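# Move the black towel from the tub onto the table

## Task

Remove the black towel from the tub and lay it entirely on the table top, touching neither the tub nor the basket and not draped on any arm base, mount or frame. The two remaining towels must finish inside the tub, each mostly below its rim and almost entirely within its walls, with nothing hanging over the outside. The tub and the basket must still stand upright and flat on the table.

## Robot and tools

Robot: two arms, left_arm (on the +y side) and right_arm, each ending in a five-finger hand (a left hand on left_arm, a right hand on right_arm). Each arm is steered by its hand point, a spot 0.05 m in front of the palm and 0.15 m out from the wrist face. In hand-point axes +z runs along the straight fingers and +y points out of the palm. +x runs across the palm away from the thumb on the right hand and toward the thumb on the left. Straight fingertips sit about 0.06 to 0.07 m past the point along +z and 0.06 m behind it along -y. A wrist bracket on the little-finger side can strike things.

Frames: the scene frame has its origin at table height midway between the nominal bases, +z up, +x out over the table. Bases (scene frame): left_arm at (+0.039, +0.259, +0.013), right_arm at (-0.010, -0.269, +0.034), each turned slightly about z. Reported hand positions (m), quaternions (wxyz) and all pose offsets use each arm's own base frame. Fixed camera cam_high and the table use the scene frame.

The 28-number row (every value in [-1, 1], always all 28 even if one arm moves): left_arm dx, dy, dz, rx, ry, rz; left hand little, ring, middle, index, thumb_bend, thumb_turn, force_limit, speed; then the same 14 for right_arm. The six pose values are offsets, not poses: they are added to that arm's Hand target as it was when the action (or move) began, along the arm's base axes, with turning about the Hand target's position. 1.0 equals 0.6 m for dx/dy/dz and 180 degrees for rx/ry/rz, which form one rotation vector. Sending 0 for all six re-requests the current Hand target. Finger values are absolute targets: -1 open/straight, +1 curled; thumb_bend -1 straight to +1 fully bent; thumb_turn -1 beside the palm to +1 facing the fingers. force_limit maps -1..+1 to roughly 0..10 N at the fingertip (0..15 N for the two thumb motors). speed rises linearly from near zero at -1 to full at +0.48 and stays full above. No value means 'unchanged': to hold a hand steady, resend the last eight numbers actually executed for it (or, before any were sent, its hand_measured six plus hand_force_limit and hand_speed).

execute_actions(actions, cameras): actions is a list of actions; each action is a list of up to 15 rows, one per 1/30 s step, and a short action repeats its final row to fill 15 steps. Every row in an action is measured from that action's start pose, not from the previous row. cameras picks images by name (cam_high, cam_left_wrist, cam_right_wrist, or ["all"]); an empty actions list returns all images by default.

move(target, speed, blend, blocking, cameras): target is one 28-number row or a list of up to 15 rows; each row's offsets again count from the Hand targets at the move's start, not from the previous target. The hand points travel in straight lines; speed is in m/s (0.002 to 4.3, default 0.25, rotation capped at twice that in rad/s), one value or one per target. blend (m) rounds corners between listed targets; 0 stops at each. Paths all finish together, take at least 0.5 s, and are cut off at 10 s. Nothing avoids obstacles or the other arm. Hand numbers of the first target are applied at the start; those of later targets are applied on arrival once everything is still. blocking=false returns after about 0.5 s while motion continues. The result adds a 'move:' line reporting done, off_target, moving, held or fault, plus any limits (paced = pose clipped, held = a step withheld).

wait(seconds 0 to 10) lets time pass holding the last command. stop brakes a running move. zoom_image(camera, region [x0, y0, x1, y1] in pixels, at most 504 square) enlarges part of the latest image from cam_high (896x504), cam_left_wrist or cam_right_wrist (672x504). show_instructions shows the reference pages. finished_scene ends the scene permanently.

Results: Hand target (the last commanded pose after clipping, the base for the next offsets), end_effector_position and quaternion, joint positions, velocities and torques, and per hand hand_measured, hand_stopped_by (moving, target, force, stalled, fault), hand_load_n, hand_force_limit, hand_speed. A dropped grip shows as hand_load_n falling near 0. Hands commonly rest 1 to 3 cm (sometimes 5) below the commanded pose from friction and weight; that is not contact. If short, send the missing distance as a fresh offset. The controller limits each step's orientation change to 40 degrees.

Gripping: with thumb_turn fully in, the hand encloses items about 0.035 to 0.065 m thick, or handles down to 0.025 m. A motor only starts when its target changes by at least 0.002. For a soft grip close slowly (speed -0.94 or lower). To squeeze harder, raise force_limit and send a more-closed target; to loosen, send a more-open one.

Avoid: knocking anything off the table, tipping the tub or basket, fast contact, pushing far past a contact, hitting fixed or heavy things, arm-to-arm contact or one hand gripping the other, letting go of moving objects, heavy loads on fingers, sweeping a path close by an arm's own base, and holding stretched or straining poses long enough to overheat motors (MOTOR HOT, then an over-temperature fault that drops the arm for 30 to 60 s).

Each tool is called after ">>>" by a JSON object that holds its "name" and its "arguments".

Reference images:

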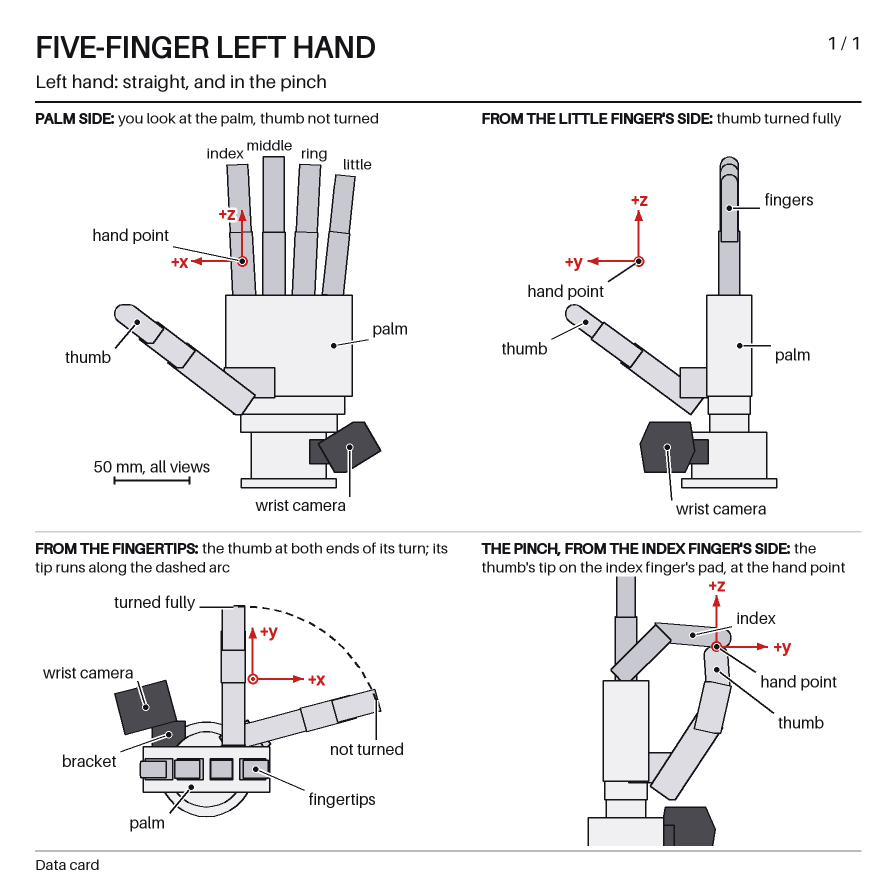

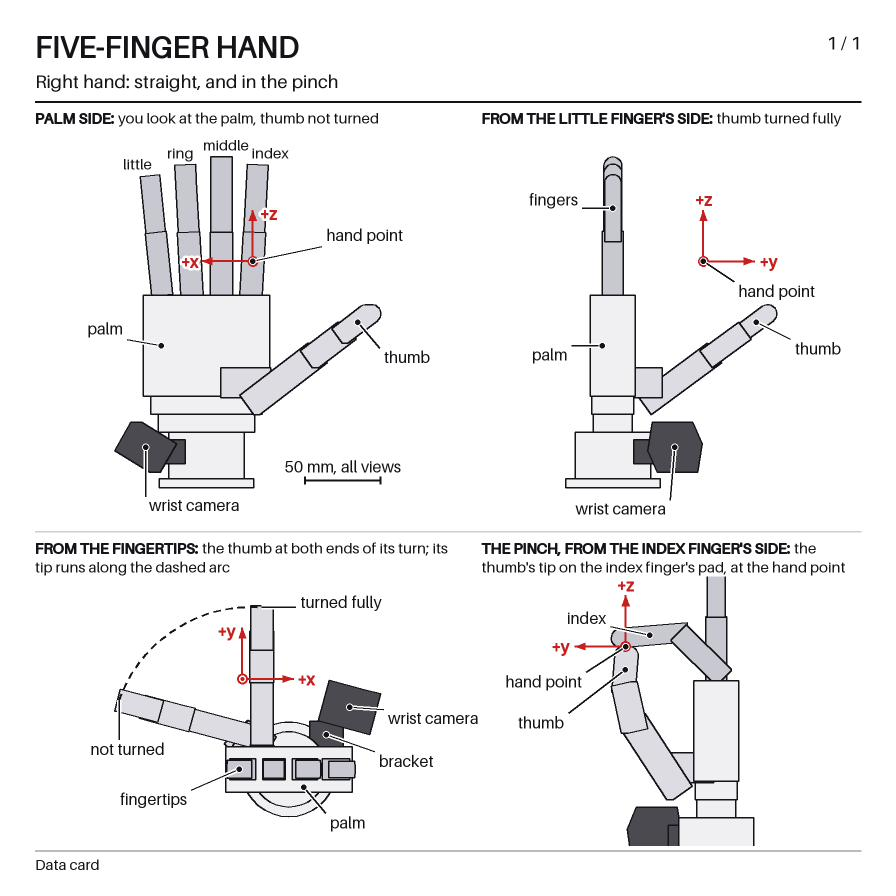

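## Session

>>> {"name": "execute_actions", "arguments": {"actions": []}}

Scene clock: 0.00 s.
left_arm: end_effector_position=(+0.5035, +0.0630, +0.3042) hand_measured=(-1.000, -1.000, -1.000, -1.000, -1.000, -1.000) hand_load_n=(+0.5, +0.0, +0.0, +0.0, +0.0, +0.5) hand_stopped_by=(target, target, target, target, target, target) hand_force_limit=0.00 hand_speed=-0.80 end_effector_quat_wxyz=(+0.569, -0.339, +0.749, +0.032) | right_arm: end_effector_position=(+0.4485, +0.1891, +0.1754) hand_measured=(-1.000, -1.000, -1.000, -1.000, -1.000, -1.000) hand_load_n=(+0.0, +0.0, +0.0, +0.0, +0.0, +0.0) hand_stopped_by=(target, target, target, target, target, target) hand_force_limit=0.00 hand_speed=-0.80 end_effector_quat_wxyz=(+0.319, -0.305, +0.634, -0.635)
Joint positions: left_arm=[-0.137 1.171 1.027 -0.287 -0.573 0.957] | right_arm=[0.801 1.514 0.665 0.948 1.458 -0.081]
Joint velocities: within noise
Joint torques (N m): no reading
Heat: left arm: hottest waist 22 °C; right arm: hottest shoulder 22 °C.
Hand target: left_arm +0.5090, +0.0622, +0.3136; +0.575, -0.340, +0.744, +0.028 | right_arm +0.4538, +0.1946, +0.1876; +0.330, -0.293, +0.638, -0.631

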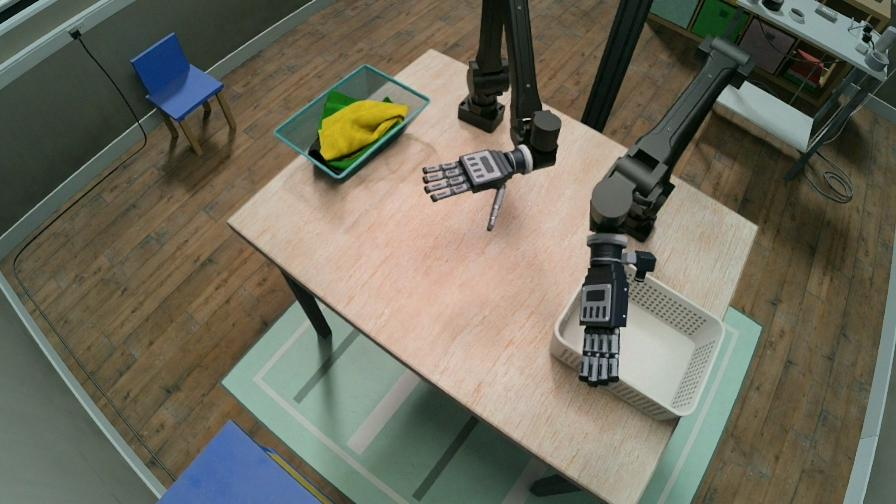

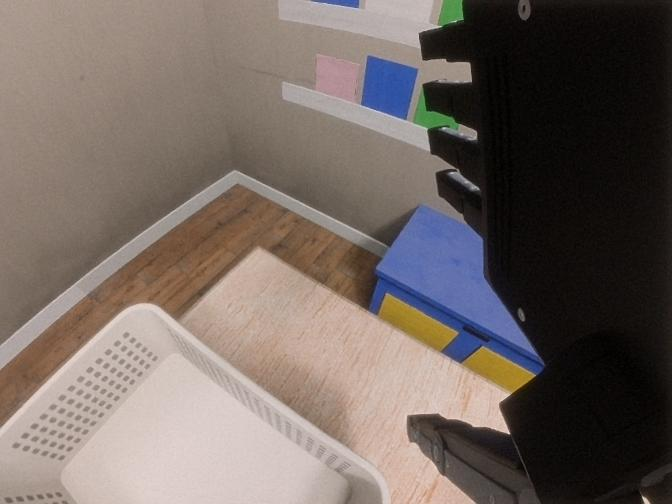

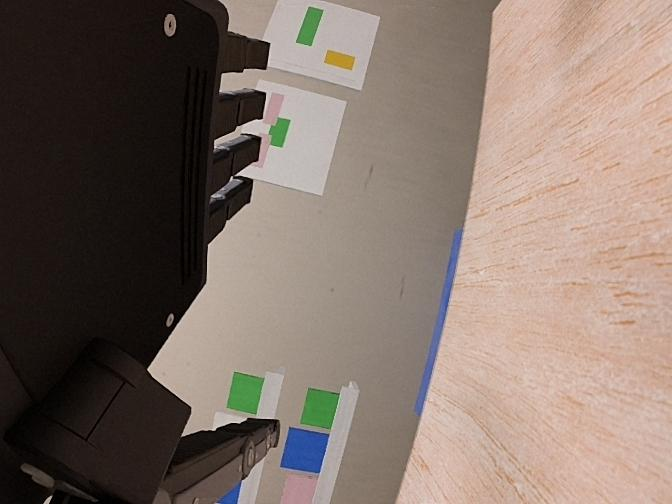

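>>> {"name": "zoom_image", "arguments": {"camera": "cam_high", "region": [240, 40, 460, 220]}}

>>> {"name": "zoom_image", "arguments": {"camera": "cam_high", "region": [200, 20, 704, 504]}}

Scaled by 2.291 from the camera's 896x504 image, which has a finer 1280x720 frame.

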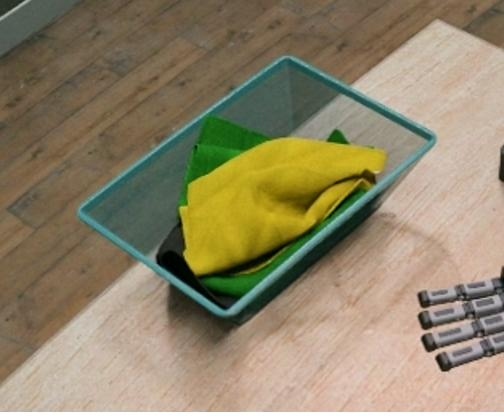

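Scaled by 1.000.

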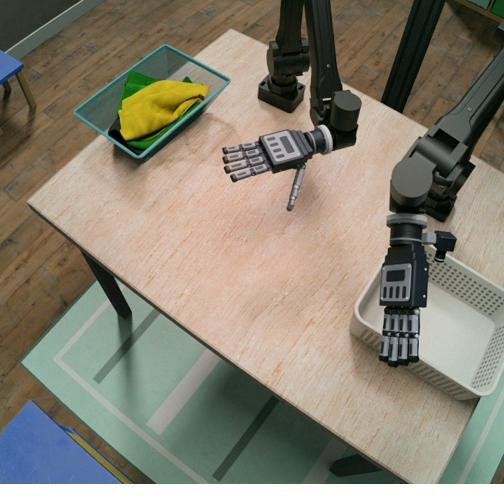

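>>> {"name": "move", "arguments": {"target": [0,0,0,0,0,0,-1,-1,-1,-1,-1,-1,0,-0.8,-0.278,-0.688,0.187,0.305,0.395,0,-1,-1,-1,-1,-1,1,0,0], "cameras": ["all"]}}

Scene clock: 67.97 s.
left_arm: end_effector_position=(+0.5035, +0.0630, +0.3042) hand_measured=(-1.000, -1.000, -1.000, -1.000, -1.000, -1.000) hand_load_n=(+0.0, +0.0, +0.0, +0.0, +0.0, +0.0) hand_stopped_by=(target, target, target, target, target, target) hand_force_limit=0.00 hand_speed=-0.80 end_effector_quat_wxyz=(+0.569, -0.339, +0.749, +0.032) | right_arm: end_effector_position=(+0.2814, -0.2089, +0.2801) hand_measured=(-1.000, -1.000, -1.000, -1.000, -1.000, +1.000) hand_load_n=(+0.0, +0.0, -0.5, +0.0, +0.0, +0.0) hand_stopped_by=(target, target, target, target, target, target) hand_force_limit=0.00 hand_speed=0.00 end_effector_quat_wxyz=(-0.004, -0.418, +0.909, +0.008)
Joint positions: left_arm=[-0.137 1.171 1.027 -0.287 -0.573 0.957] | right_arm=[-0.722 1.425 1.509 -1.673 0.002 -0.013]
Joint torques (N m): left_arm=[2.32 -7.59 13.14 2.02 -0.18 0.08] | right_arm=[-2.02 -8.82 12.25 -0.18 -0.16 -0.24]
Heat: left arm: hottest elbow 37 °C; right arm: hottest elbow 29 °C.
Hand target: left_arm +0.5090, +0.0622, +0.3136; +0.575, -0.340, +0.744, +0.028 | right_arm +0.2870, -0.2182, +0.2998; +0.004, -0.418, +0.908, -0.008
Off the commanded pose: left_arm 0.011 m, 1 deg | right_arm 0.023 m, 2 deg.
joint sent to its limit (right arm) — joint 4 (wrist pitch), lower limit. The joint targets still meet the commanded pose.
move: off_target (left_arm, right_arm)
camera_calibration:
cam_right_wrist: T_world_to_cam=[[-0.900157, 0.435418, -0.0113429, 0.348523], [0.374715, 0.787415, 0.489455, -0.0758291], [0.222049, 0.436336, -0.871955, 0.387362], [0, 0, 0, 1]] pos_world=[0.256127, -0.261064, 0.37883]

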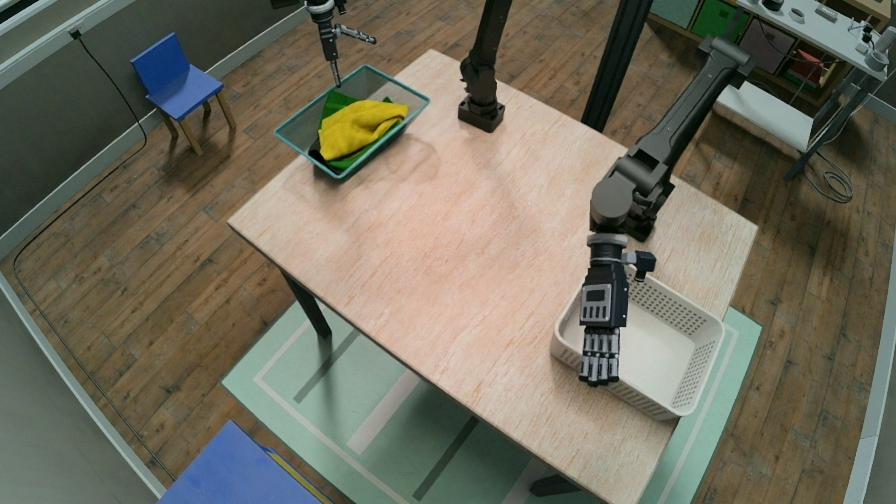

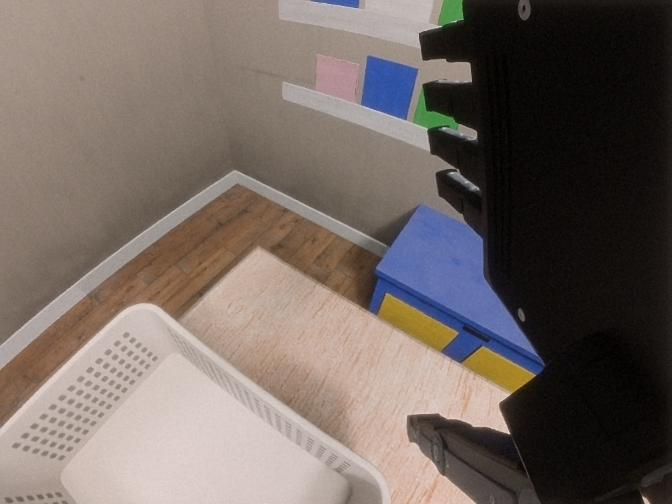

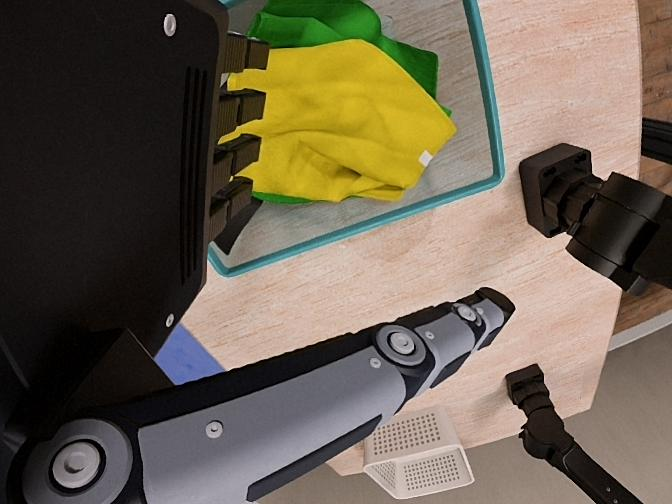

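>>> {"name": "move", "arguments": {"target": [0,0,0,0,0,0,-1,-1,-1,-1,-1,-1,0,-0.8,-0.022,0.03,-0.25,-0.144,-0.169,0,-1,-1,-1,-1,-1,1,0,0], "cameras": ["all"]}}

Scene clock: 92.77 s.
left_arm: end_effector_position=(+0.5035, +0.0630, +0.3042) hand_measured=(-1.000, -1.000, -1.000, -1.000, -1.000, -1.000) hand_load_n=(+0.0, -0.5, +0.0, +0.0, +0.0, +0.0) hand_stopped_by=(target, target, target, target, target, target) hand_force_limit=0.00 hand_speed=-0.80 end_effector_quat_wxyz=(+0.569, -0.339, +0.749, +0.032) | right_arm: end_effector_position=(+0.2693, -0.1950, +0.1411) hand_measured=(-1.000, -1.000, -1.000, -1.000, -1.000, +1.000) hand_load_n=(+0.0, +0.0, +0.0, +0.0, +0.0, +0.0) hand_stopped_by=(target, target, target, target, target, target) hand_force_limit=0.00 hand_speed=0.00 end_effector_quat_wxyz=(+0.140, -0.396, +0.856, -0.303)
Joint positions: left_arm=[-0.137 1.171 1.027 -0.287 -0.573 0.957] | right_arm=[-0.722 0.89 0.679 -0.68 -0.011 -0.013]
Joint torques (N m): left_arm=[1.79 -7.65 13.22 1.99 -0.18 0.04] | right_arm=[-1.61 -3.6 9.47 1.78 -0.18 -0.16]
Heat: left arm: hottest elbow 40 °C; right arm: hottest elbow 34 °C.
Hand target: left_arm +0.5090, +0.0622, +0.3136; +0.575, -0.340, +0.744, +0.028 | right_arm +0.2738, -0.2002, +0.1499; +0.148, -0.392, +0.851, -0.318
Off the commanded pose: left_arm 0.011 m, 1 deg | right_arm 0.011 m, 2 deg.
move: off_target (left_arm, right_arm)
camera_calibration:
cam_right_wrist: T_world_to_cam=[[-0.724109, 0.280372, -0.630125, 0.339644], [0.171322, 0.958126, 0.22944, 0.110502], [0.668068, 0.0581854, -0.741822, 0.050646], [0, 0, 0, 1]] pos_world=[0.193173, -0.204048, 0.226235]

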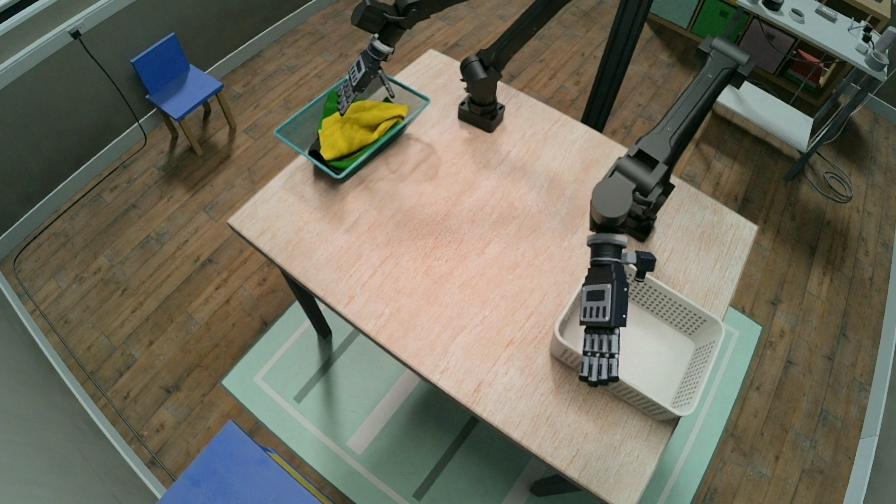

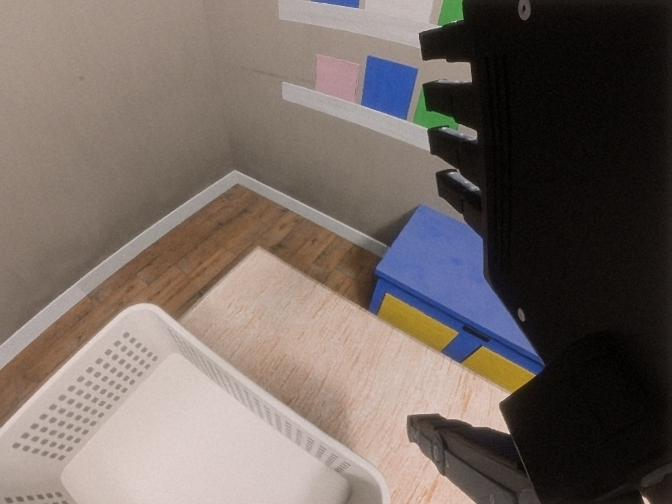

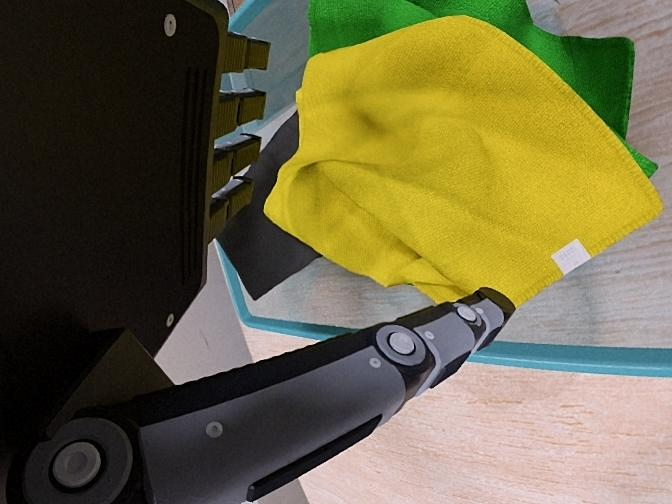

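>>> {"name": "move", "arguments": {"target": [0,0,0,0,0,0,-1,-1,-1,-1,-1,-1,0,-0.8,-0.008,-0.033,-0.142,0,0,0,-1,-1,-1,-1,-1,1,0,0], "cameras": ["cam_high","cam_right_wrist"], "speed": 0.15}}

Scene clock: 103.43 s.
left_arm: end_effector_position=(+0.5035, +0.0630, +0.3042) hand_measured=(-1.000, -1.000, -1.000, -1.000, -1.000, -1.000) hand_load_n=(+0.0, +0.0, +0.0, +0.0, +0.0, +0.0) hand_stopped_by=(target, target, target, target, target, target) hand_force_limit=0.00 hand_speed=-0.80 end_effector_quat_wxyz=(+0.569, -0.339, +0.749, +0.032) | right_arm: end_effector_position=(+0.2669, -0.2113, +0.0614) hand_measured=(-1.000, -1.000, -1.000, -1.000, -1.000, +1.000) hand_load_n=(+0.0, +0.0, +0.0, +0.0, +0.0, +0.0) hand_stopped_by=(target, target, target, target, target, target) hand_force_limit=0.00 hand_speed=0.00 end_effector_quat_wxyz=(+0.146, -0.394, +0.853, -0.308)
Joint positions: left_arm=[-0.137 1.171 1.027 -0.287 -0.573 0.957] | right_arm=[-0.78 1.015 0.518 -0.379 -0.055 -0.055]
Joint torques (N m): left_arm=[1.55 -8.06 13.14 2.09 -0.18 0.07] | right_arm=[-2.49 -3.19 8.65 1.78 -0.21 -0.26]
Heat: left arm: hottest elbow 41 °C; right arm: hottest elbow 34 °C.
Hand target: left_arm +0.5090, +0.0622, +0.3136; +0.575, -0.340, +0.744, +0.028 | right_arm +0.2690, -0.2200, +0.0646; +0.147, -0.391, +0.851, -0.318
Off the commanded pose: left_arm 0.011 m, 1 deg | right_arm 0.009 m, 1 deg.
move: off_target (left_arm)
camera_calibration:
cam_right_wrist: T_world_to_cam=[[-0.714064, 0.27602, -0.64337, 0.289444], [0.166075, 0.959549, 0.227345, 0.146776], [0.680097, 0.0554912, -0.731019, -0.0104152], [0, 0, 0, 1]] pos_world=[0.189389, -0.220153, 0.145237]
Images, in order (width x height): cam_high 896x504, cam_right_wrist 672x504.

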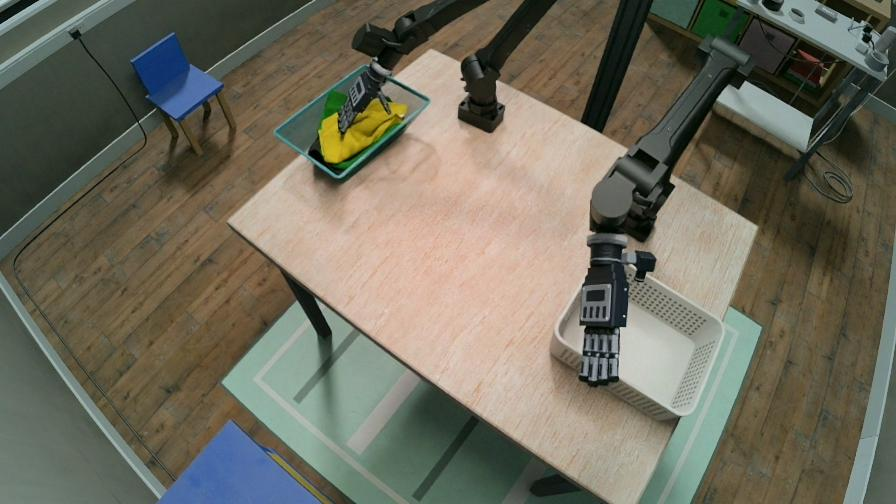

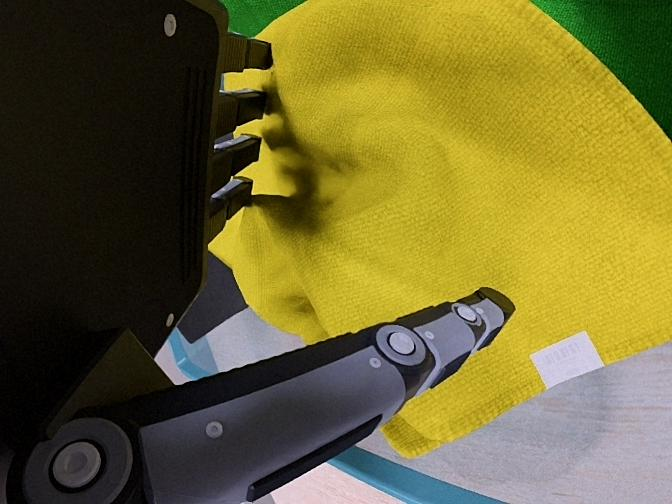

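>>> {"name": "move", "arguments": {"target": [0,0,0,0,0,0,-1,-1,-1,-1,-1,-1,0,-0.8,0,0.0,-0.025,0,0,0,0.2,0.2,0.2,0.2,0.15,1,0,-0.2], "cameras": ["cam_high","cam_right_wrist"], "speed": 0.1}}

Scene clock: 107.33 s.
left_arm: end_effector_position=(+0.5035, +0.0630, +0.3042) hand_measured=(-1.000, -1.000, -1.000, -1.000, -1.000, -1.000) hand_load_n=(+0.0, +0.0, +0.0, +0.0, +0.0, +0.0) hand_stopped_by=(target, target, target, target, target, target) hand_force_limit=0.00 hand_speed=-0.80 end_effector_quat_wxyz=(+0.569, -0.339, +0.749, +0.032) | right_arm: end_effector_position=(+0.2674, -0.2119, +0.0469) hand_measured=(+0.200, +0.200, +0.198, +0.200, -0.212, +1.000) hand_load_n=(+0.0, +0.5, +4.5, +4.0, +9.5, +1.0) hand_stopped_by=(target, target, force, target, force, target) hand_force_limit=0.00 hand_speed=-0.20 end_effector_quat_wxyz=(+0.146, -0.394, +0.853, -0.309)
Joint positions: left_arm=[-0.137 1.171 1.027 -0.287 -0.573 0.957] | right_arm=[-0.781 1.047 0.492 -0.32 -0.055 -0.056]
Joint torques (N m): left_arm=[1.85 -7.12 13.15 2.04 -0.19 0.1] | right_arm=[-2.37 -3.31 8.28 1.76 -0.19 -0.26]
Heat: left arm: hottest elbow 41 °C; right arm: hottest elbow 34 °C.
Hand target: left_arm +0.5090, +0.0622, +0.3136; +0.575, -0.340, +0.744, +0.028 | right_arm +0.2689, -0.2200, +0.0496; +0.147, -0.391, +0.851, -0.318
Off the commanded pose: left_arm 0.011 m, 1 deg | right_arm 0.009 m, 1 deg.
move: off_target (left_arm)
camera_calibration:
cam_right_wrist: T_world_to_cam=[[-0.713749, 0.275017, -0.64415, 0.280359], [0.16544, 0.95986, 0.226492, 0.150787], [0.680582, 0.0550906, -0.730597, -0.0214957], [0, 0, 0, 1]] pos_world=[0.189789, -0.220653, 0.130736]
Images, in order (width x height): cam_high 896x504, cam_right_wrist 672x504.

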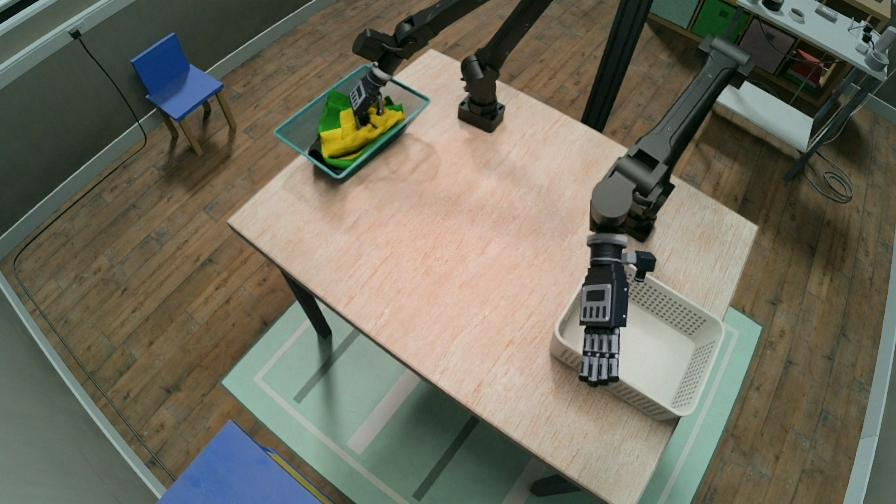

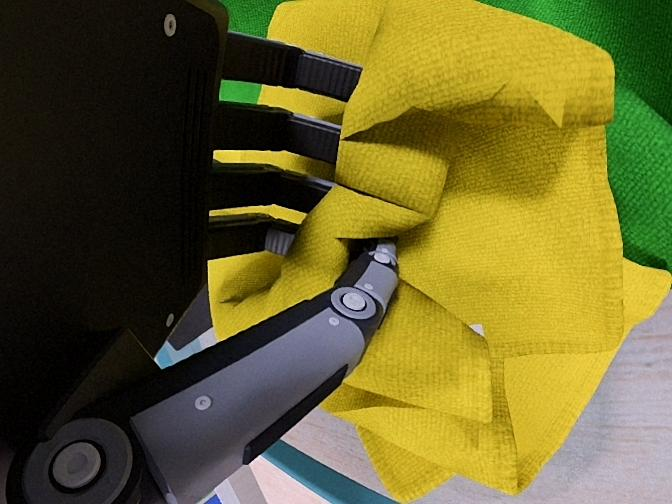

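>>> {"name": "move", "arguments": {"target": [0,0,0,0,0,0,-1,-1,-1,-1,-1,-1,0,-0.8,0,0.0,0.25,0,0,0,0.2,0.2,0.2,0.2,0.15,1,0,-0.2], "cameras": ["cam_high","cam_right_wrist"], "speed": 0.15}}

Scene clock: 111.43 s.
left_arm: end_effector_position=(+0.5035, +0.0630, +0.3042) hand_measured=(-1.000, -1.000, -1.000, -1.000, -1.000, -1.000) hand_load_n=(+0.0, +0.0, +0.0, +0.0, +0.0, -0.5) hand_stopped_by=(target, target, target, target, target, target) hand_force_limit=0.00 hand_speed=-0.80 end_effector_quat_wxyz=(+0.569, -0.339, +0.749, +0.032) | right_arm: end_effector_position=(+0.2604, -0.2050, +0.1675) hand_measured=(+0.200, +0.200, +0.198, +0.200, -0.212, +1.000) hand_load_n=(+0.0, +0.5, +4.5, +3.5, +8.5, +1.0) hand_stopped_by=(target, target, force, target, force, target) hand_force_limit=0.00 hand_speed=-0.20 end_effector_quat_wxyz=(+0.140, -0.397, +0.860, -0.290)
Joint positions: left_arm=[-0.137 1.171 1.027 -0.287 -0.573 0.957] | right_arm=[-0.781 0.895 0.759 -0.781 -0.055 -0.056]
Joint torques (N m): left_arm=[1.67 -7.53 13.09 1.98 -0.17 0.07] | right_arm=[-2.37 -3.55 13.71 0.83 -0.15 -0.25]
Heat: left arm: hottest elbow 41 °C; right arm: hottest elbow 34 °C.
Hand target: left_arm +0.5090, +0.0622, +0.3136; +0.575, -0.340, +0.744, +0.028 | right_arm +0.2689, -0.2200, +0.1995; +0.147, -0.391, +0.851, -0.317
Off the commanded pose: left_arm 0.011 m, 1 deg | right_arm 0.036 m, 3 deg.
move: off_target (left_arm, right_arm)
camera_calibration:
cam_right_wrist: T_world_to_cam=[[-0.732362, 0.293456, -0.614434, 0.354737], [0.172464, 0.952884, 0.249536, 0.110888], [0.658712, 0.0767834, -0.748467, 0.0841246], [0, 0, 0, 1]] pos_world=[0.185258, -0.216223, 0.253256]
Images, in order (width x height): cam_high 896x504, cam_right_wrist 672x504.

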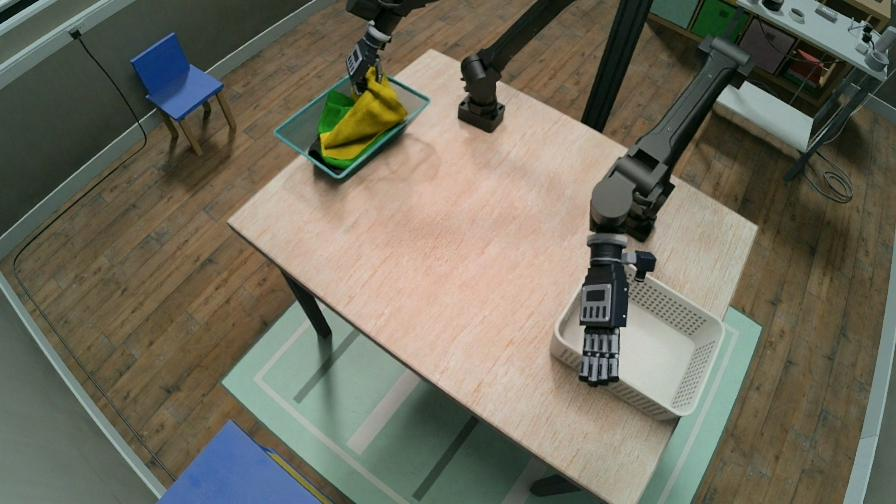

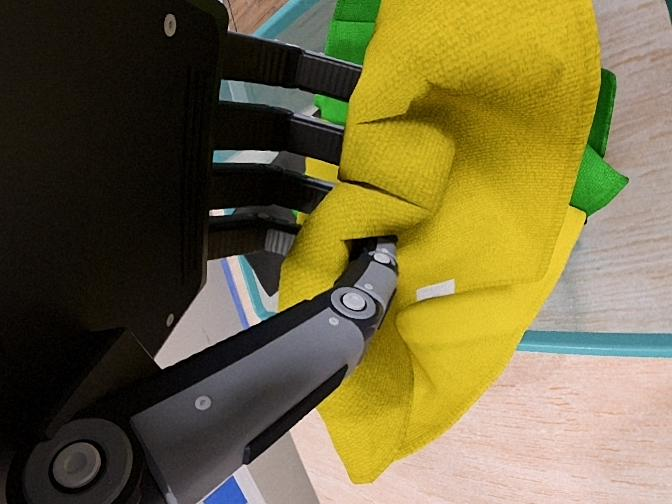

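>>> {"name": "move", "arguments": {"target": [0,0,0,0,0,0,-1,-1,-1,-1,-1,-1,0,-0.8,0,0.0,0.25,0,0,0,0.2,0.2,0.2,0.2,0.15,1,0,-0.2], "cameras": ["cam_high","cam_right_wrist"], "speed": 0.2}}

>>> {"name": "zoom_image", "arguments": {"camera": "cam_high", "region": [240, 20, 540, 220]}}

Scene clock: 115.33 s.
left_arm: end_effector_position=(+0.5035, +0.0630, +0.3042) hand_measured=(-1.000, -1.000, -1.000, -1.000, -1.000, -1.000) hand_load_n=(+0.0, +0.0, +0.0, +0.0, +0.0, +0.0) hand_stopped_by=(target, target, target, target, target, target) hand_force_limit=0.00 hand_speed=-0.80 end_effector_quat_wxyz=(+0.569, -0.339, +0.749, +0.032) | right_arm: end_effector_position=(+0.2661, -0.2107, +0.3199) hand_measured=(+0.200, +0.200, +0.198, +0.200, -0.212, +1.000) hand_load_n=(+0.0, +0.0, +3.5, +3.5, +8.0, +1.0) hand_stopped_by=(target, target, force, target, force, target) hand_force_limit=0.00 hand_speed=-0.20 end_effector_quat_wxyz=(+0.141, -0.396, +0.859, -0.293)
Joint positions: left_arm=[-0.137 1.171 1.027 -0.287 -0.573 0.957] | right_arm=[-0.781 0.937 1.181 -1.155 -0.055 -0.056]
Joint torques (N m): left_arm=[1.08 -7.47 13.16 1.88 -0.2 0.09] | right_arm=[-2.37 -3.31 13.67 0.81 -0.15 -0.25]
Heat: left arm: hottest elbow 42 °C; right arm: hottest elbow 35 °C.
Hand target: left_arm +0.5090, +0.0622, +0.3136; +0.575, -0.340, +0.744, +0.028 | right_arm +0.2690, -0.2200, +0.3496; +0.147, -0.391, +0.851, -0.318
Off the commanded pose: left_arm 0.011 m, 1 deg | right_arm 0.031 m, 3 deg.
move: off_target (left_arm, right_arm)
camera_calibration:
cam_right_wrist: T_world_to_cam=[[-0.729455, 0.290711, -0.619179, 0.454466], [0.171417, 0.954, 0.245966, 0.0789512], [0.662202, 0.0732833, -0.745734, 0.192262], [0, 0, 0, 1]] pos_world=[0.190663, -0.221527, 0.405353]
Images, in order (width x height): cam_high 896x504, cam_right_wrist 672x504.

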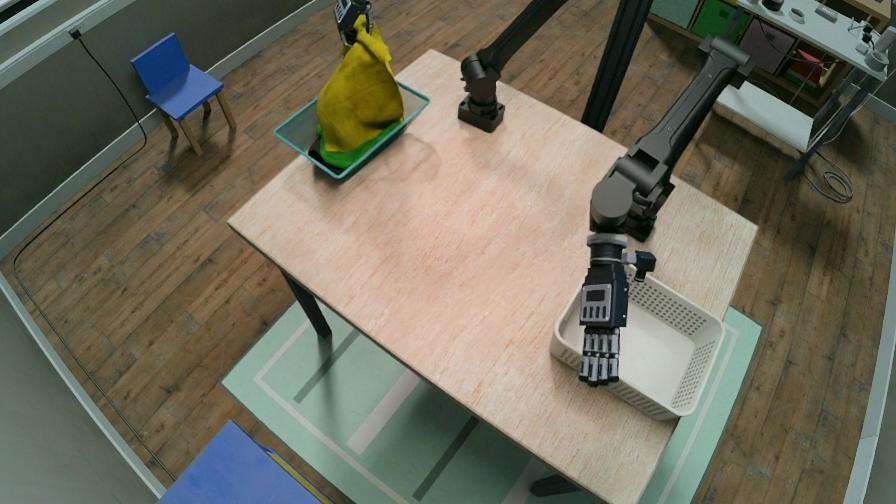

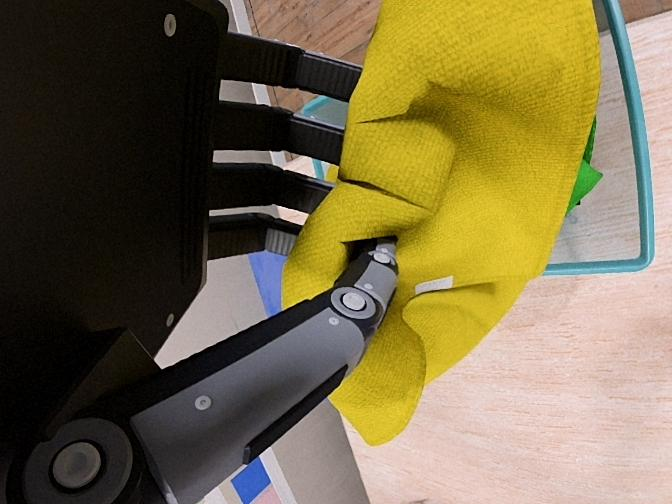

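Scaled by 1.680 from the camera's 896x504 image, which has a finer 1280x720 frame.

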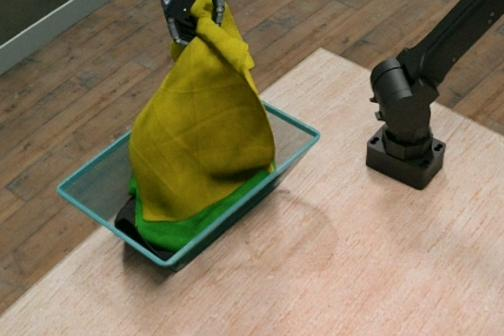

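>>> {"name": "move", "arguments": {"target": [[0,0,0,0,0,0,-1,-1,-1,-1,-1,-1,0,-0.8,0,0.0,0.167,0,0,0,0.2,0.2,0.2,0.2,0.15,1,0,-0.2],[0,0,0,0,0,0,-1,-1,-1,-1,-1,-1,0,-0.8,0.085,0.615,0.167,0,0,0.352,0.2,0.2,0.2,0.2,0.15,1,0,-0.2],[0,0,0,0,0,0,-1,-1,-1,-1,-1,-1,0,-0.8,0.085,0.615,-0.48,0,0,0.352,0.2,0.2,0.2,0.2,0.15,1,0,-0.2]], "cameras": ["cam_high","cam_right_wrist"], "speed": [0.25,0.35,0.25], "blend": [0.03,0.04,0]}}

Scene clock: 129.63 s.
left_arm: end_effector_position=(+0.5035, +0.0630, +0.3042) hand_measured=(-1.000, -1.000, -1.000, -1.000, -1.000, -1.000) hand_load_n=(+0.0, +0.0, +0.0, +0.0, +0.0, +0.0) hand_stopped_by=(target, target, target, target, target, target) hand_force_limit=0.00 hand_speed=-0.80 end_effector_quat_wxyz=(+0.569, -0.339, +0.749, +0.032) | right_arm: end_effector_position=(+0.3128, +0.1426, +0.0566) hand_measured=(+0.200, +0.200, +0.198, +0.200, -0.212, +1.000) hand_load_n=(+0.0, +0.5, +3.5, +3.5, +7.5, +0.5) hand_stopped_by=(target, target, force, target, force, target) hand_force_limit=0.00 hand_speed=-0.20 end_effector_quat_wxyz=(-0.283, +0.783, -0.522, +0.188)
Joint positions: left_arm=[-0.137 1.171 1.027 -0.287 -0.573 0.957] | right_arm=[0.322 1.038 0.519 -0.361 -0.048 -0.056]
Joint torques (N m): left_arm=[1.79 -7.47 13.11 1.94 -0.18 0.1] | right_arm=[-0.15 -3.25 8.79 1.66 0.13 -0.06]
Heat: left arm: hottest elbow 42 °C; right arm: hottest elbow 39 °C.
Hand target: left_arm +0.5090, +0.0622, +0.3136; +0.575, -0.340, +0.744, +0.028 | right_arm +0.3199, +0.1491, +0.0616; -0.292, +0.780, -0.518, +0.193
Off the commanded pose: left_arm 0.011 m, 1 deg | right_arm 0.011 m, 1 deg.
move: off_target (left_arm, right_arm)
camera_calibration:
cam_right_wrist: T_world_to_cam=[[-0.571249, -0.514963, -0.639131, 0.289301], [-0.778934, 0.585589, 0.224382, 0.14972], [0.258719, 0.626019, -0.735639, -0.0139681], [0, 0, 0, 1]] pos_world=[0.285499, 0.0700497, 0.141032]
Images, in order (width x height): cam_high 896x504, cam_right_wrist 672x504.

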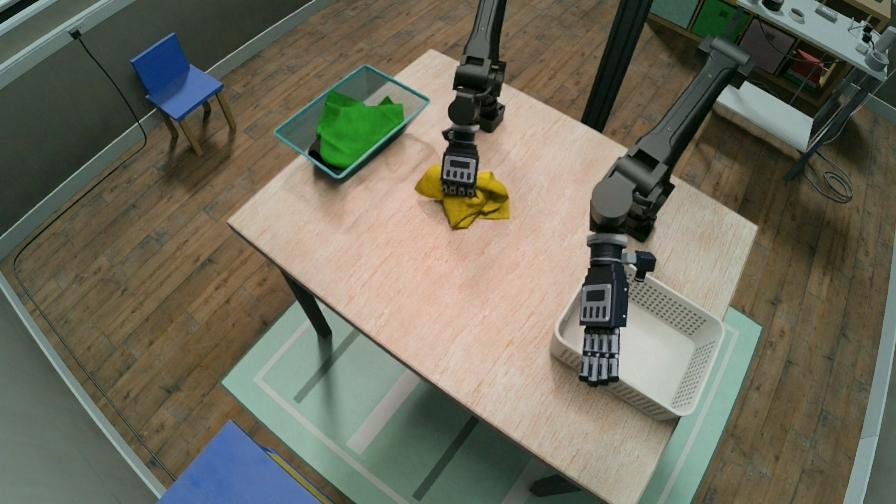

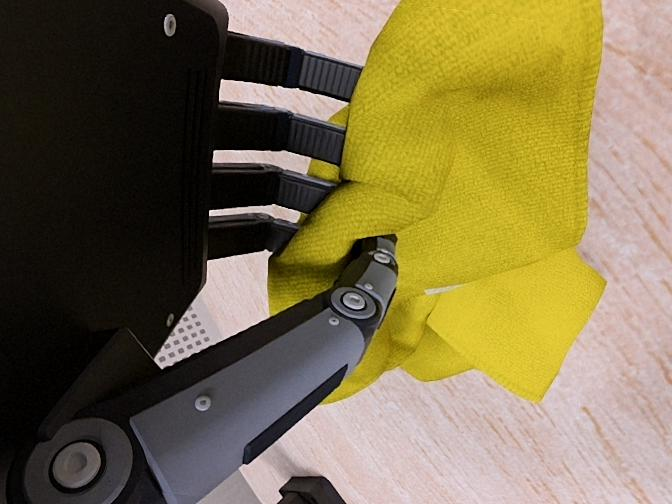

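>>> {"name": "move", "arguments": {"target": [[0,0,0,0,0,0,-1,-1,-1,-1,-1,-1,0,-0.8,0,0,0,0,0,0,-1,-1,-1,-1,-1,1,0,0.2],[0,0,0,0,0,0,-1,-1,-1,-1,-1,-1,0,-0.8,0,0,0.264,0,0,0,-1,-1,-1,-1,-1,1,0,0.2],[0,0,0,0,0,0,-1,-1,-1,-1,-1,-1,0,-0.8,-0.083,-0.615,0.264,0,0,-0.352,-1,-1,-1,-1,-1,1,0,0.2],[0,0,0,0,0,0,-1,-1,-1,-1,-1,-1,0,-0.8,-0.083,-0.615,0.13,0,0,-0.352,-1,-1,-1,-1,-1,1,0,0.2]], "cameras": ["cam_high","cam_right_wrist"], "speed": [0.25,0.3,0.45,0.25], "blend": [0,0.03,0.04,0]}}

Scene clock: 138.87 s.
left_arm: end_effector_position=(+0.5035, +0.0630, +0.3042) hand_measured=(-1.000, -1.000, -1.000, -1.000, -1.000, -1.000) hand_load_n=(+0.0, +0.0, -0.5, +0.0, +0.0, +0.0) hand_stopped_by=(target, target, target, target, target, target) hand_force_limit=0.00 hand_speed=-0.80 end_effector_quat_wxyz=(+0.569, -0.339, +0.749, +0.032) | right_arm: end_effector_position=(+0.2655, -0.2108, +0.1314) hand_measured=(-1.000, -1.000, -1.000, -1.000, -1.000, +1.000) hand_load_n=(+0.0, +0.0, +0.0, +0.0, +0.0, +0.0) hand_stopped_by=(target, target, target, target, target, target) hand_force_limit=0.00 hand_speed=0.20 end_effector_quat_wxyz=(+0.143, -0.398, +0.854, -0.304)
Joint positions: left_arm=[-0.137 1.171 1.027 -0.287 -0.573 0.957] | right_arm=[-0.78 0.922 0.668 -0.633 -0.054 -0.062]
Joint torques (N m): left_arm=[2.43 -7.59 13.18 2.09 -0.17 0.11] | right_arm=[-2.2 -3.14 9.83 1.7 -0.18 -0.16]
Heat: left arm: hottest elbow 43 °C; right arm: hottest elbow 39 °C.
Hand target: left_arm +0.5090, +0.0622, +0.3136; +0.575, -0.340, +0.744, +0.028 | right_arm +0.2700, -0.2200, +0.1395; +0.147, -0.391, +0.851, -0.317
Off the commanded pose: left_arm 0.011 m, 1 deg | right_arm 0.013 m, 2 deg.
move: off_target (left_arm, right_arm)
camera_calibration:
cam_right_wrist: T_world_to_cam=[[-0.722555, 0.275157, -0.634195, 0.334217], [0.164252, 0.959437, 0.229133, 0.13075], [0.671517, 0.0613932, -0.738441, 0.0462277], [0, 0, 0, 1]] pos_world=[0.188972, -0.220246, 0.216136]
Images, in order (width x height): cam_high 896x504, cam_right_wrist 672x504.

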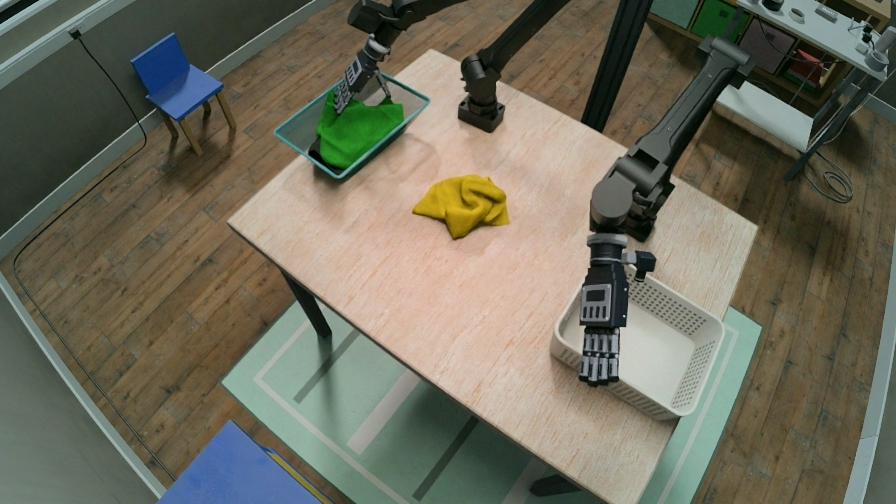

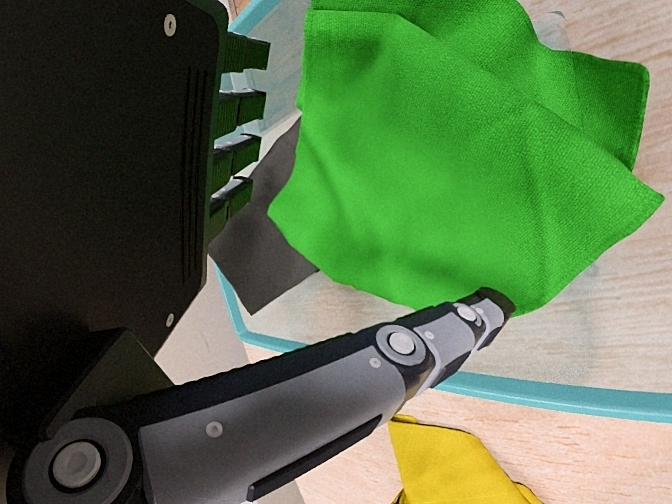

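>>> {"name": "move", "arguments": {"target": [0,0,0,0,0,0,-1,-1,-1,-1,-1,-1,0,-0.8,0,-0.01,-0.143,0,0,0,-1,-1,-1,-1,-1,1,0,0.2], "cameras": ["cam_high","cam_right_wrist"], "speed": 0.15}}

Scene clock: 153.70 s.
left_arm: end_effector_position=(+0.5035, +0.0630, +0.3042) hand_measured=(-1.000, -1.000, -1.000, -1.000, -1.000, -1.000) hand_load_n=(+0.0, +0.0, +0.0, +0.0, +0.0, +0.0) hand_stopped_by=(target, target, target, target, target, target) hand_force_limit=0.00 hand_speed=-0.80 end_effector_quat_wxyz=(+0.569, -0.339, +0.749, +0.032) | right_arm: end_effector_position=(+0.2678, -0.2170, +0.0501) hand_measured=(-1.000, -1.000, -1.000, -1.000, -1.000, +1.000) hand_load_n=(+0.0, +0.0, +0.0, +0.0, +0.0, +0.0) hand_stopped_by=(target, target, target, target, target, target) hand_force_limit=0.00 hand_speed=0.20 end_effector_quat_wxyz=(+0.146, -0.394, +0.854, -0.307)
Joint positions: left_arm=[-0.137 1.171 1.027 -0.287 -0.573 0.957] | right_arm=[-0.793 1.056 0.508 -0.331 -0.063 -0.065]
Joint torques (N m): left_arm=[1.49 -7.65 13.09 2.1 -0.18 0.13] | right_arm=[-2.43 -3.43 8.5 1.76 -0.22 -0.26]
Heat: left arm: hottest elbow 43 °C; right arm: hottest elbow 38 °C.
Hand target: left_arm +0.5090, +0.0622, +0.3136; +0.575, -0.340, +0.744, +0.028 | right_arm +0.2701, -0.2260, +0.0538; +0.147, -0.392, +0.851, -0.318
Off the commanded pose: left_arm 0.011 m, 1 deg | right_arm 0.010 m, 1 deg.
move: off_target (left_arm)
camera_calibration:
cam_right_wrist: T_world_to_cam=[[-0.714992, 0.276638, -0.642073, 0.284666], [0.166266, 0.959318, 0.228175, 0.154424], [0.679075, 0.0563888, -0.7319, -0.0184495], [0, 0, 0, 1]] pos_world=[0.190387, -0.225851, 0.134038]
Images, in order (width x height): cam_high 896x504, cam_right_wrist 672x504.

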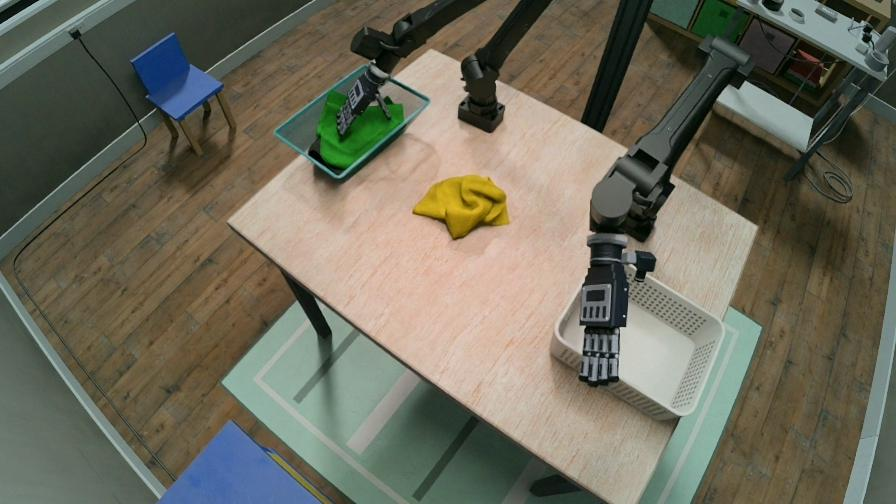

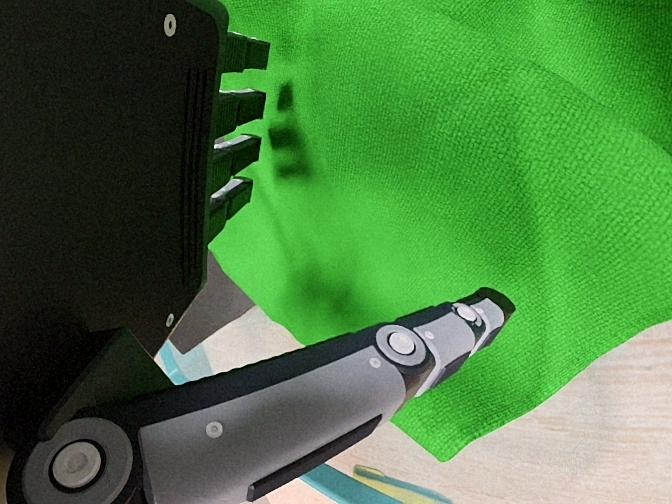

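>>> {"name": "move", "arguments": {"target": [0,0,0,0,0,0,-1,-1,-1,-1,-1,-1,0,-0.8,0,0.0,-0.027,0,0,0,0.2,0.2,0.2,0.2,0.15,1,0,-0.2], "cameras": ["cam_right_wrist"], "speed": 0.1}}

Scene clock: 156.90 s.
left_arm: end_effector_position=(+0.5035, +0.0630, +0.3042) hand_measured=(-1.000, -1.000, -1.000, -1.000, -1.000, -1.000) hand_load_n=(+0.0, +0.0, +0.0, +0.0, +0.0, +0.0) hand_stopped_by=(target, target, target, target, target, target) hand_force_limit=0.00 hand_speed=-0.80 end_effector_quat_wxyz=(+0.569, -0.339, +0.749, +0.032) | right_arm: end_effector_position=(+0.2693, -0.2184, +0.0358) hand_measured=(+0.200, +0.200, +0.200, +0.200, +0.150, +1.000) hand_load_n=(+0.0, +0.0, +0.0, +0.0, +0.0, +0.0) hand_stopped_by=(target, target, target, target, target, target) hand_force_limit=0.00 hand_speed=-0.20 end_effector_quat_wxyz=(+0.147, -0.394, +0.853, -0.310)
Joint positions: left_arm=[-0.137 1.171 1.027 -0.287 -0.573 0.957] | right_arm=[-0.793 1.092 0.484 -0.265 -0.064 -0.066]
Joint torques (N m): left_arm=[1.73 -7.47 13.18 1.84 -0.18 0.1] | right_arm=[-2.49 -3.55 7.97 1.68 -0.2 -0.26]
Heat: left arm: hottest elbow 44 °C; right arm: hottest elbow 37 °C.
Hand target: left_arm +0.5090, +0.0622, +0.3136; +0.575, -0.340, +0.744, +0.028 | right_arm +0.2702, -0.2260, +0.0377; +0.148, -0.392, +0.851, -0.318
Off the commanded pose: left_arm 0.011 m, 1 deg | right_arm 0.008 m, 1 deg.
move: off_target (left_arm)
camera_calibration:
cam_right_wrist: T_world_to_cam=[[-0.712597, 0.27326, -0.646169, 0.275747], [0.164265, 0.960413, 0.224999, 0.159722], [0.682072, 0.0541908, -0.729274, -0.0312733], [0, 0, 0, 1]] pos_world=[0.19159, -0.227055, 0.119435]
Images, in order (width x height): cam_right_wrist 672x504.

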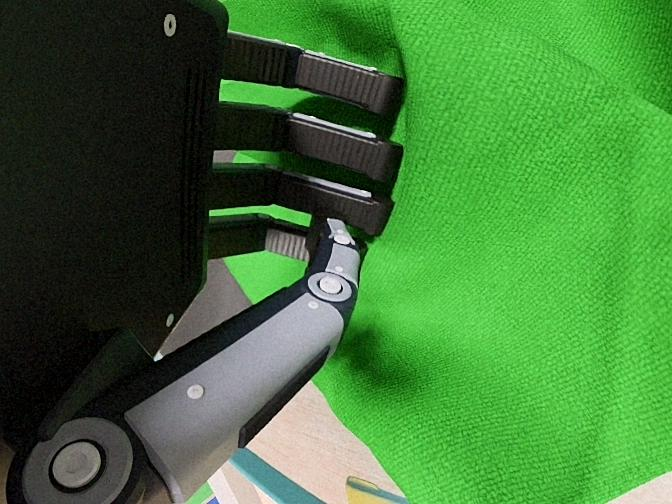

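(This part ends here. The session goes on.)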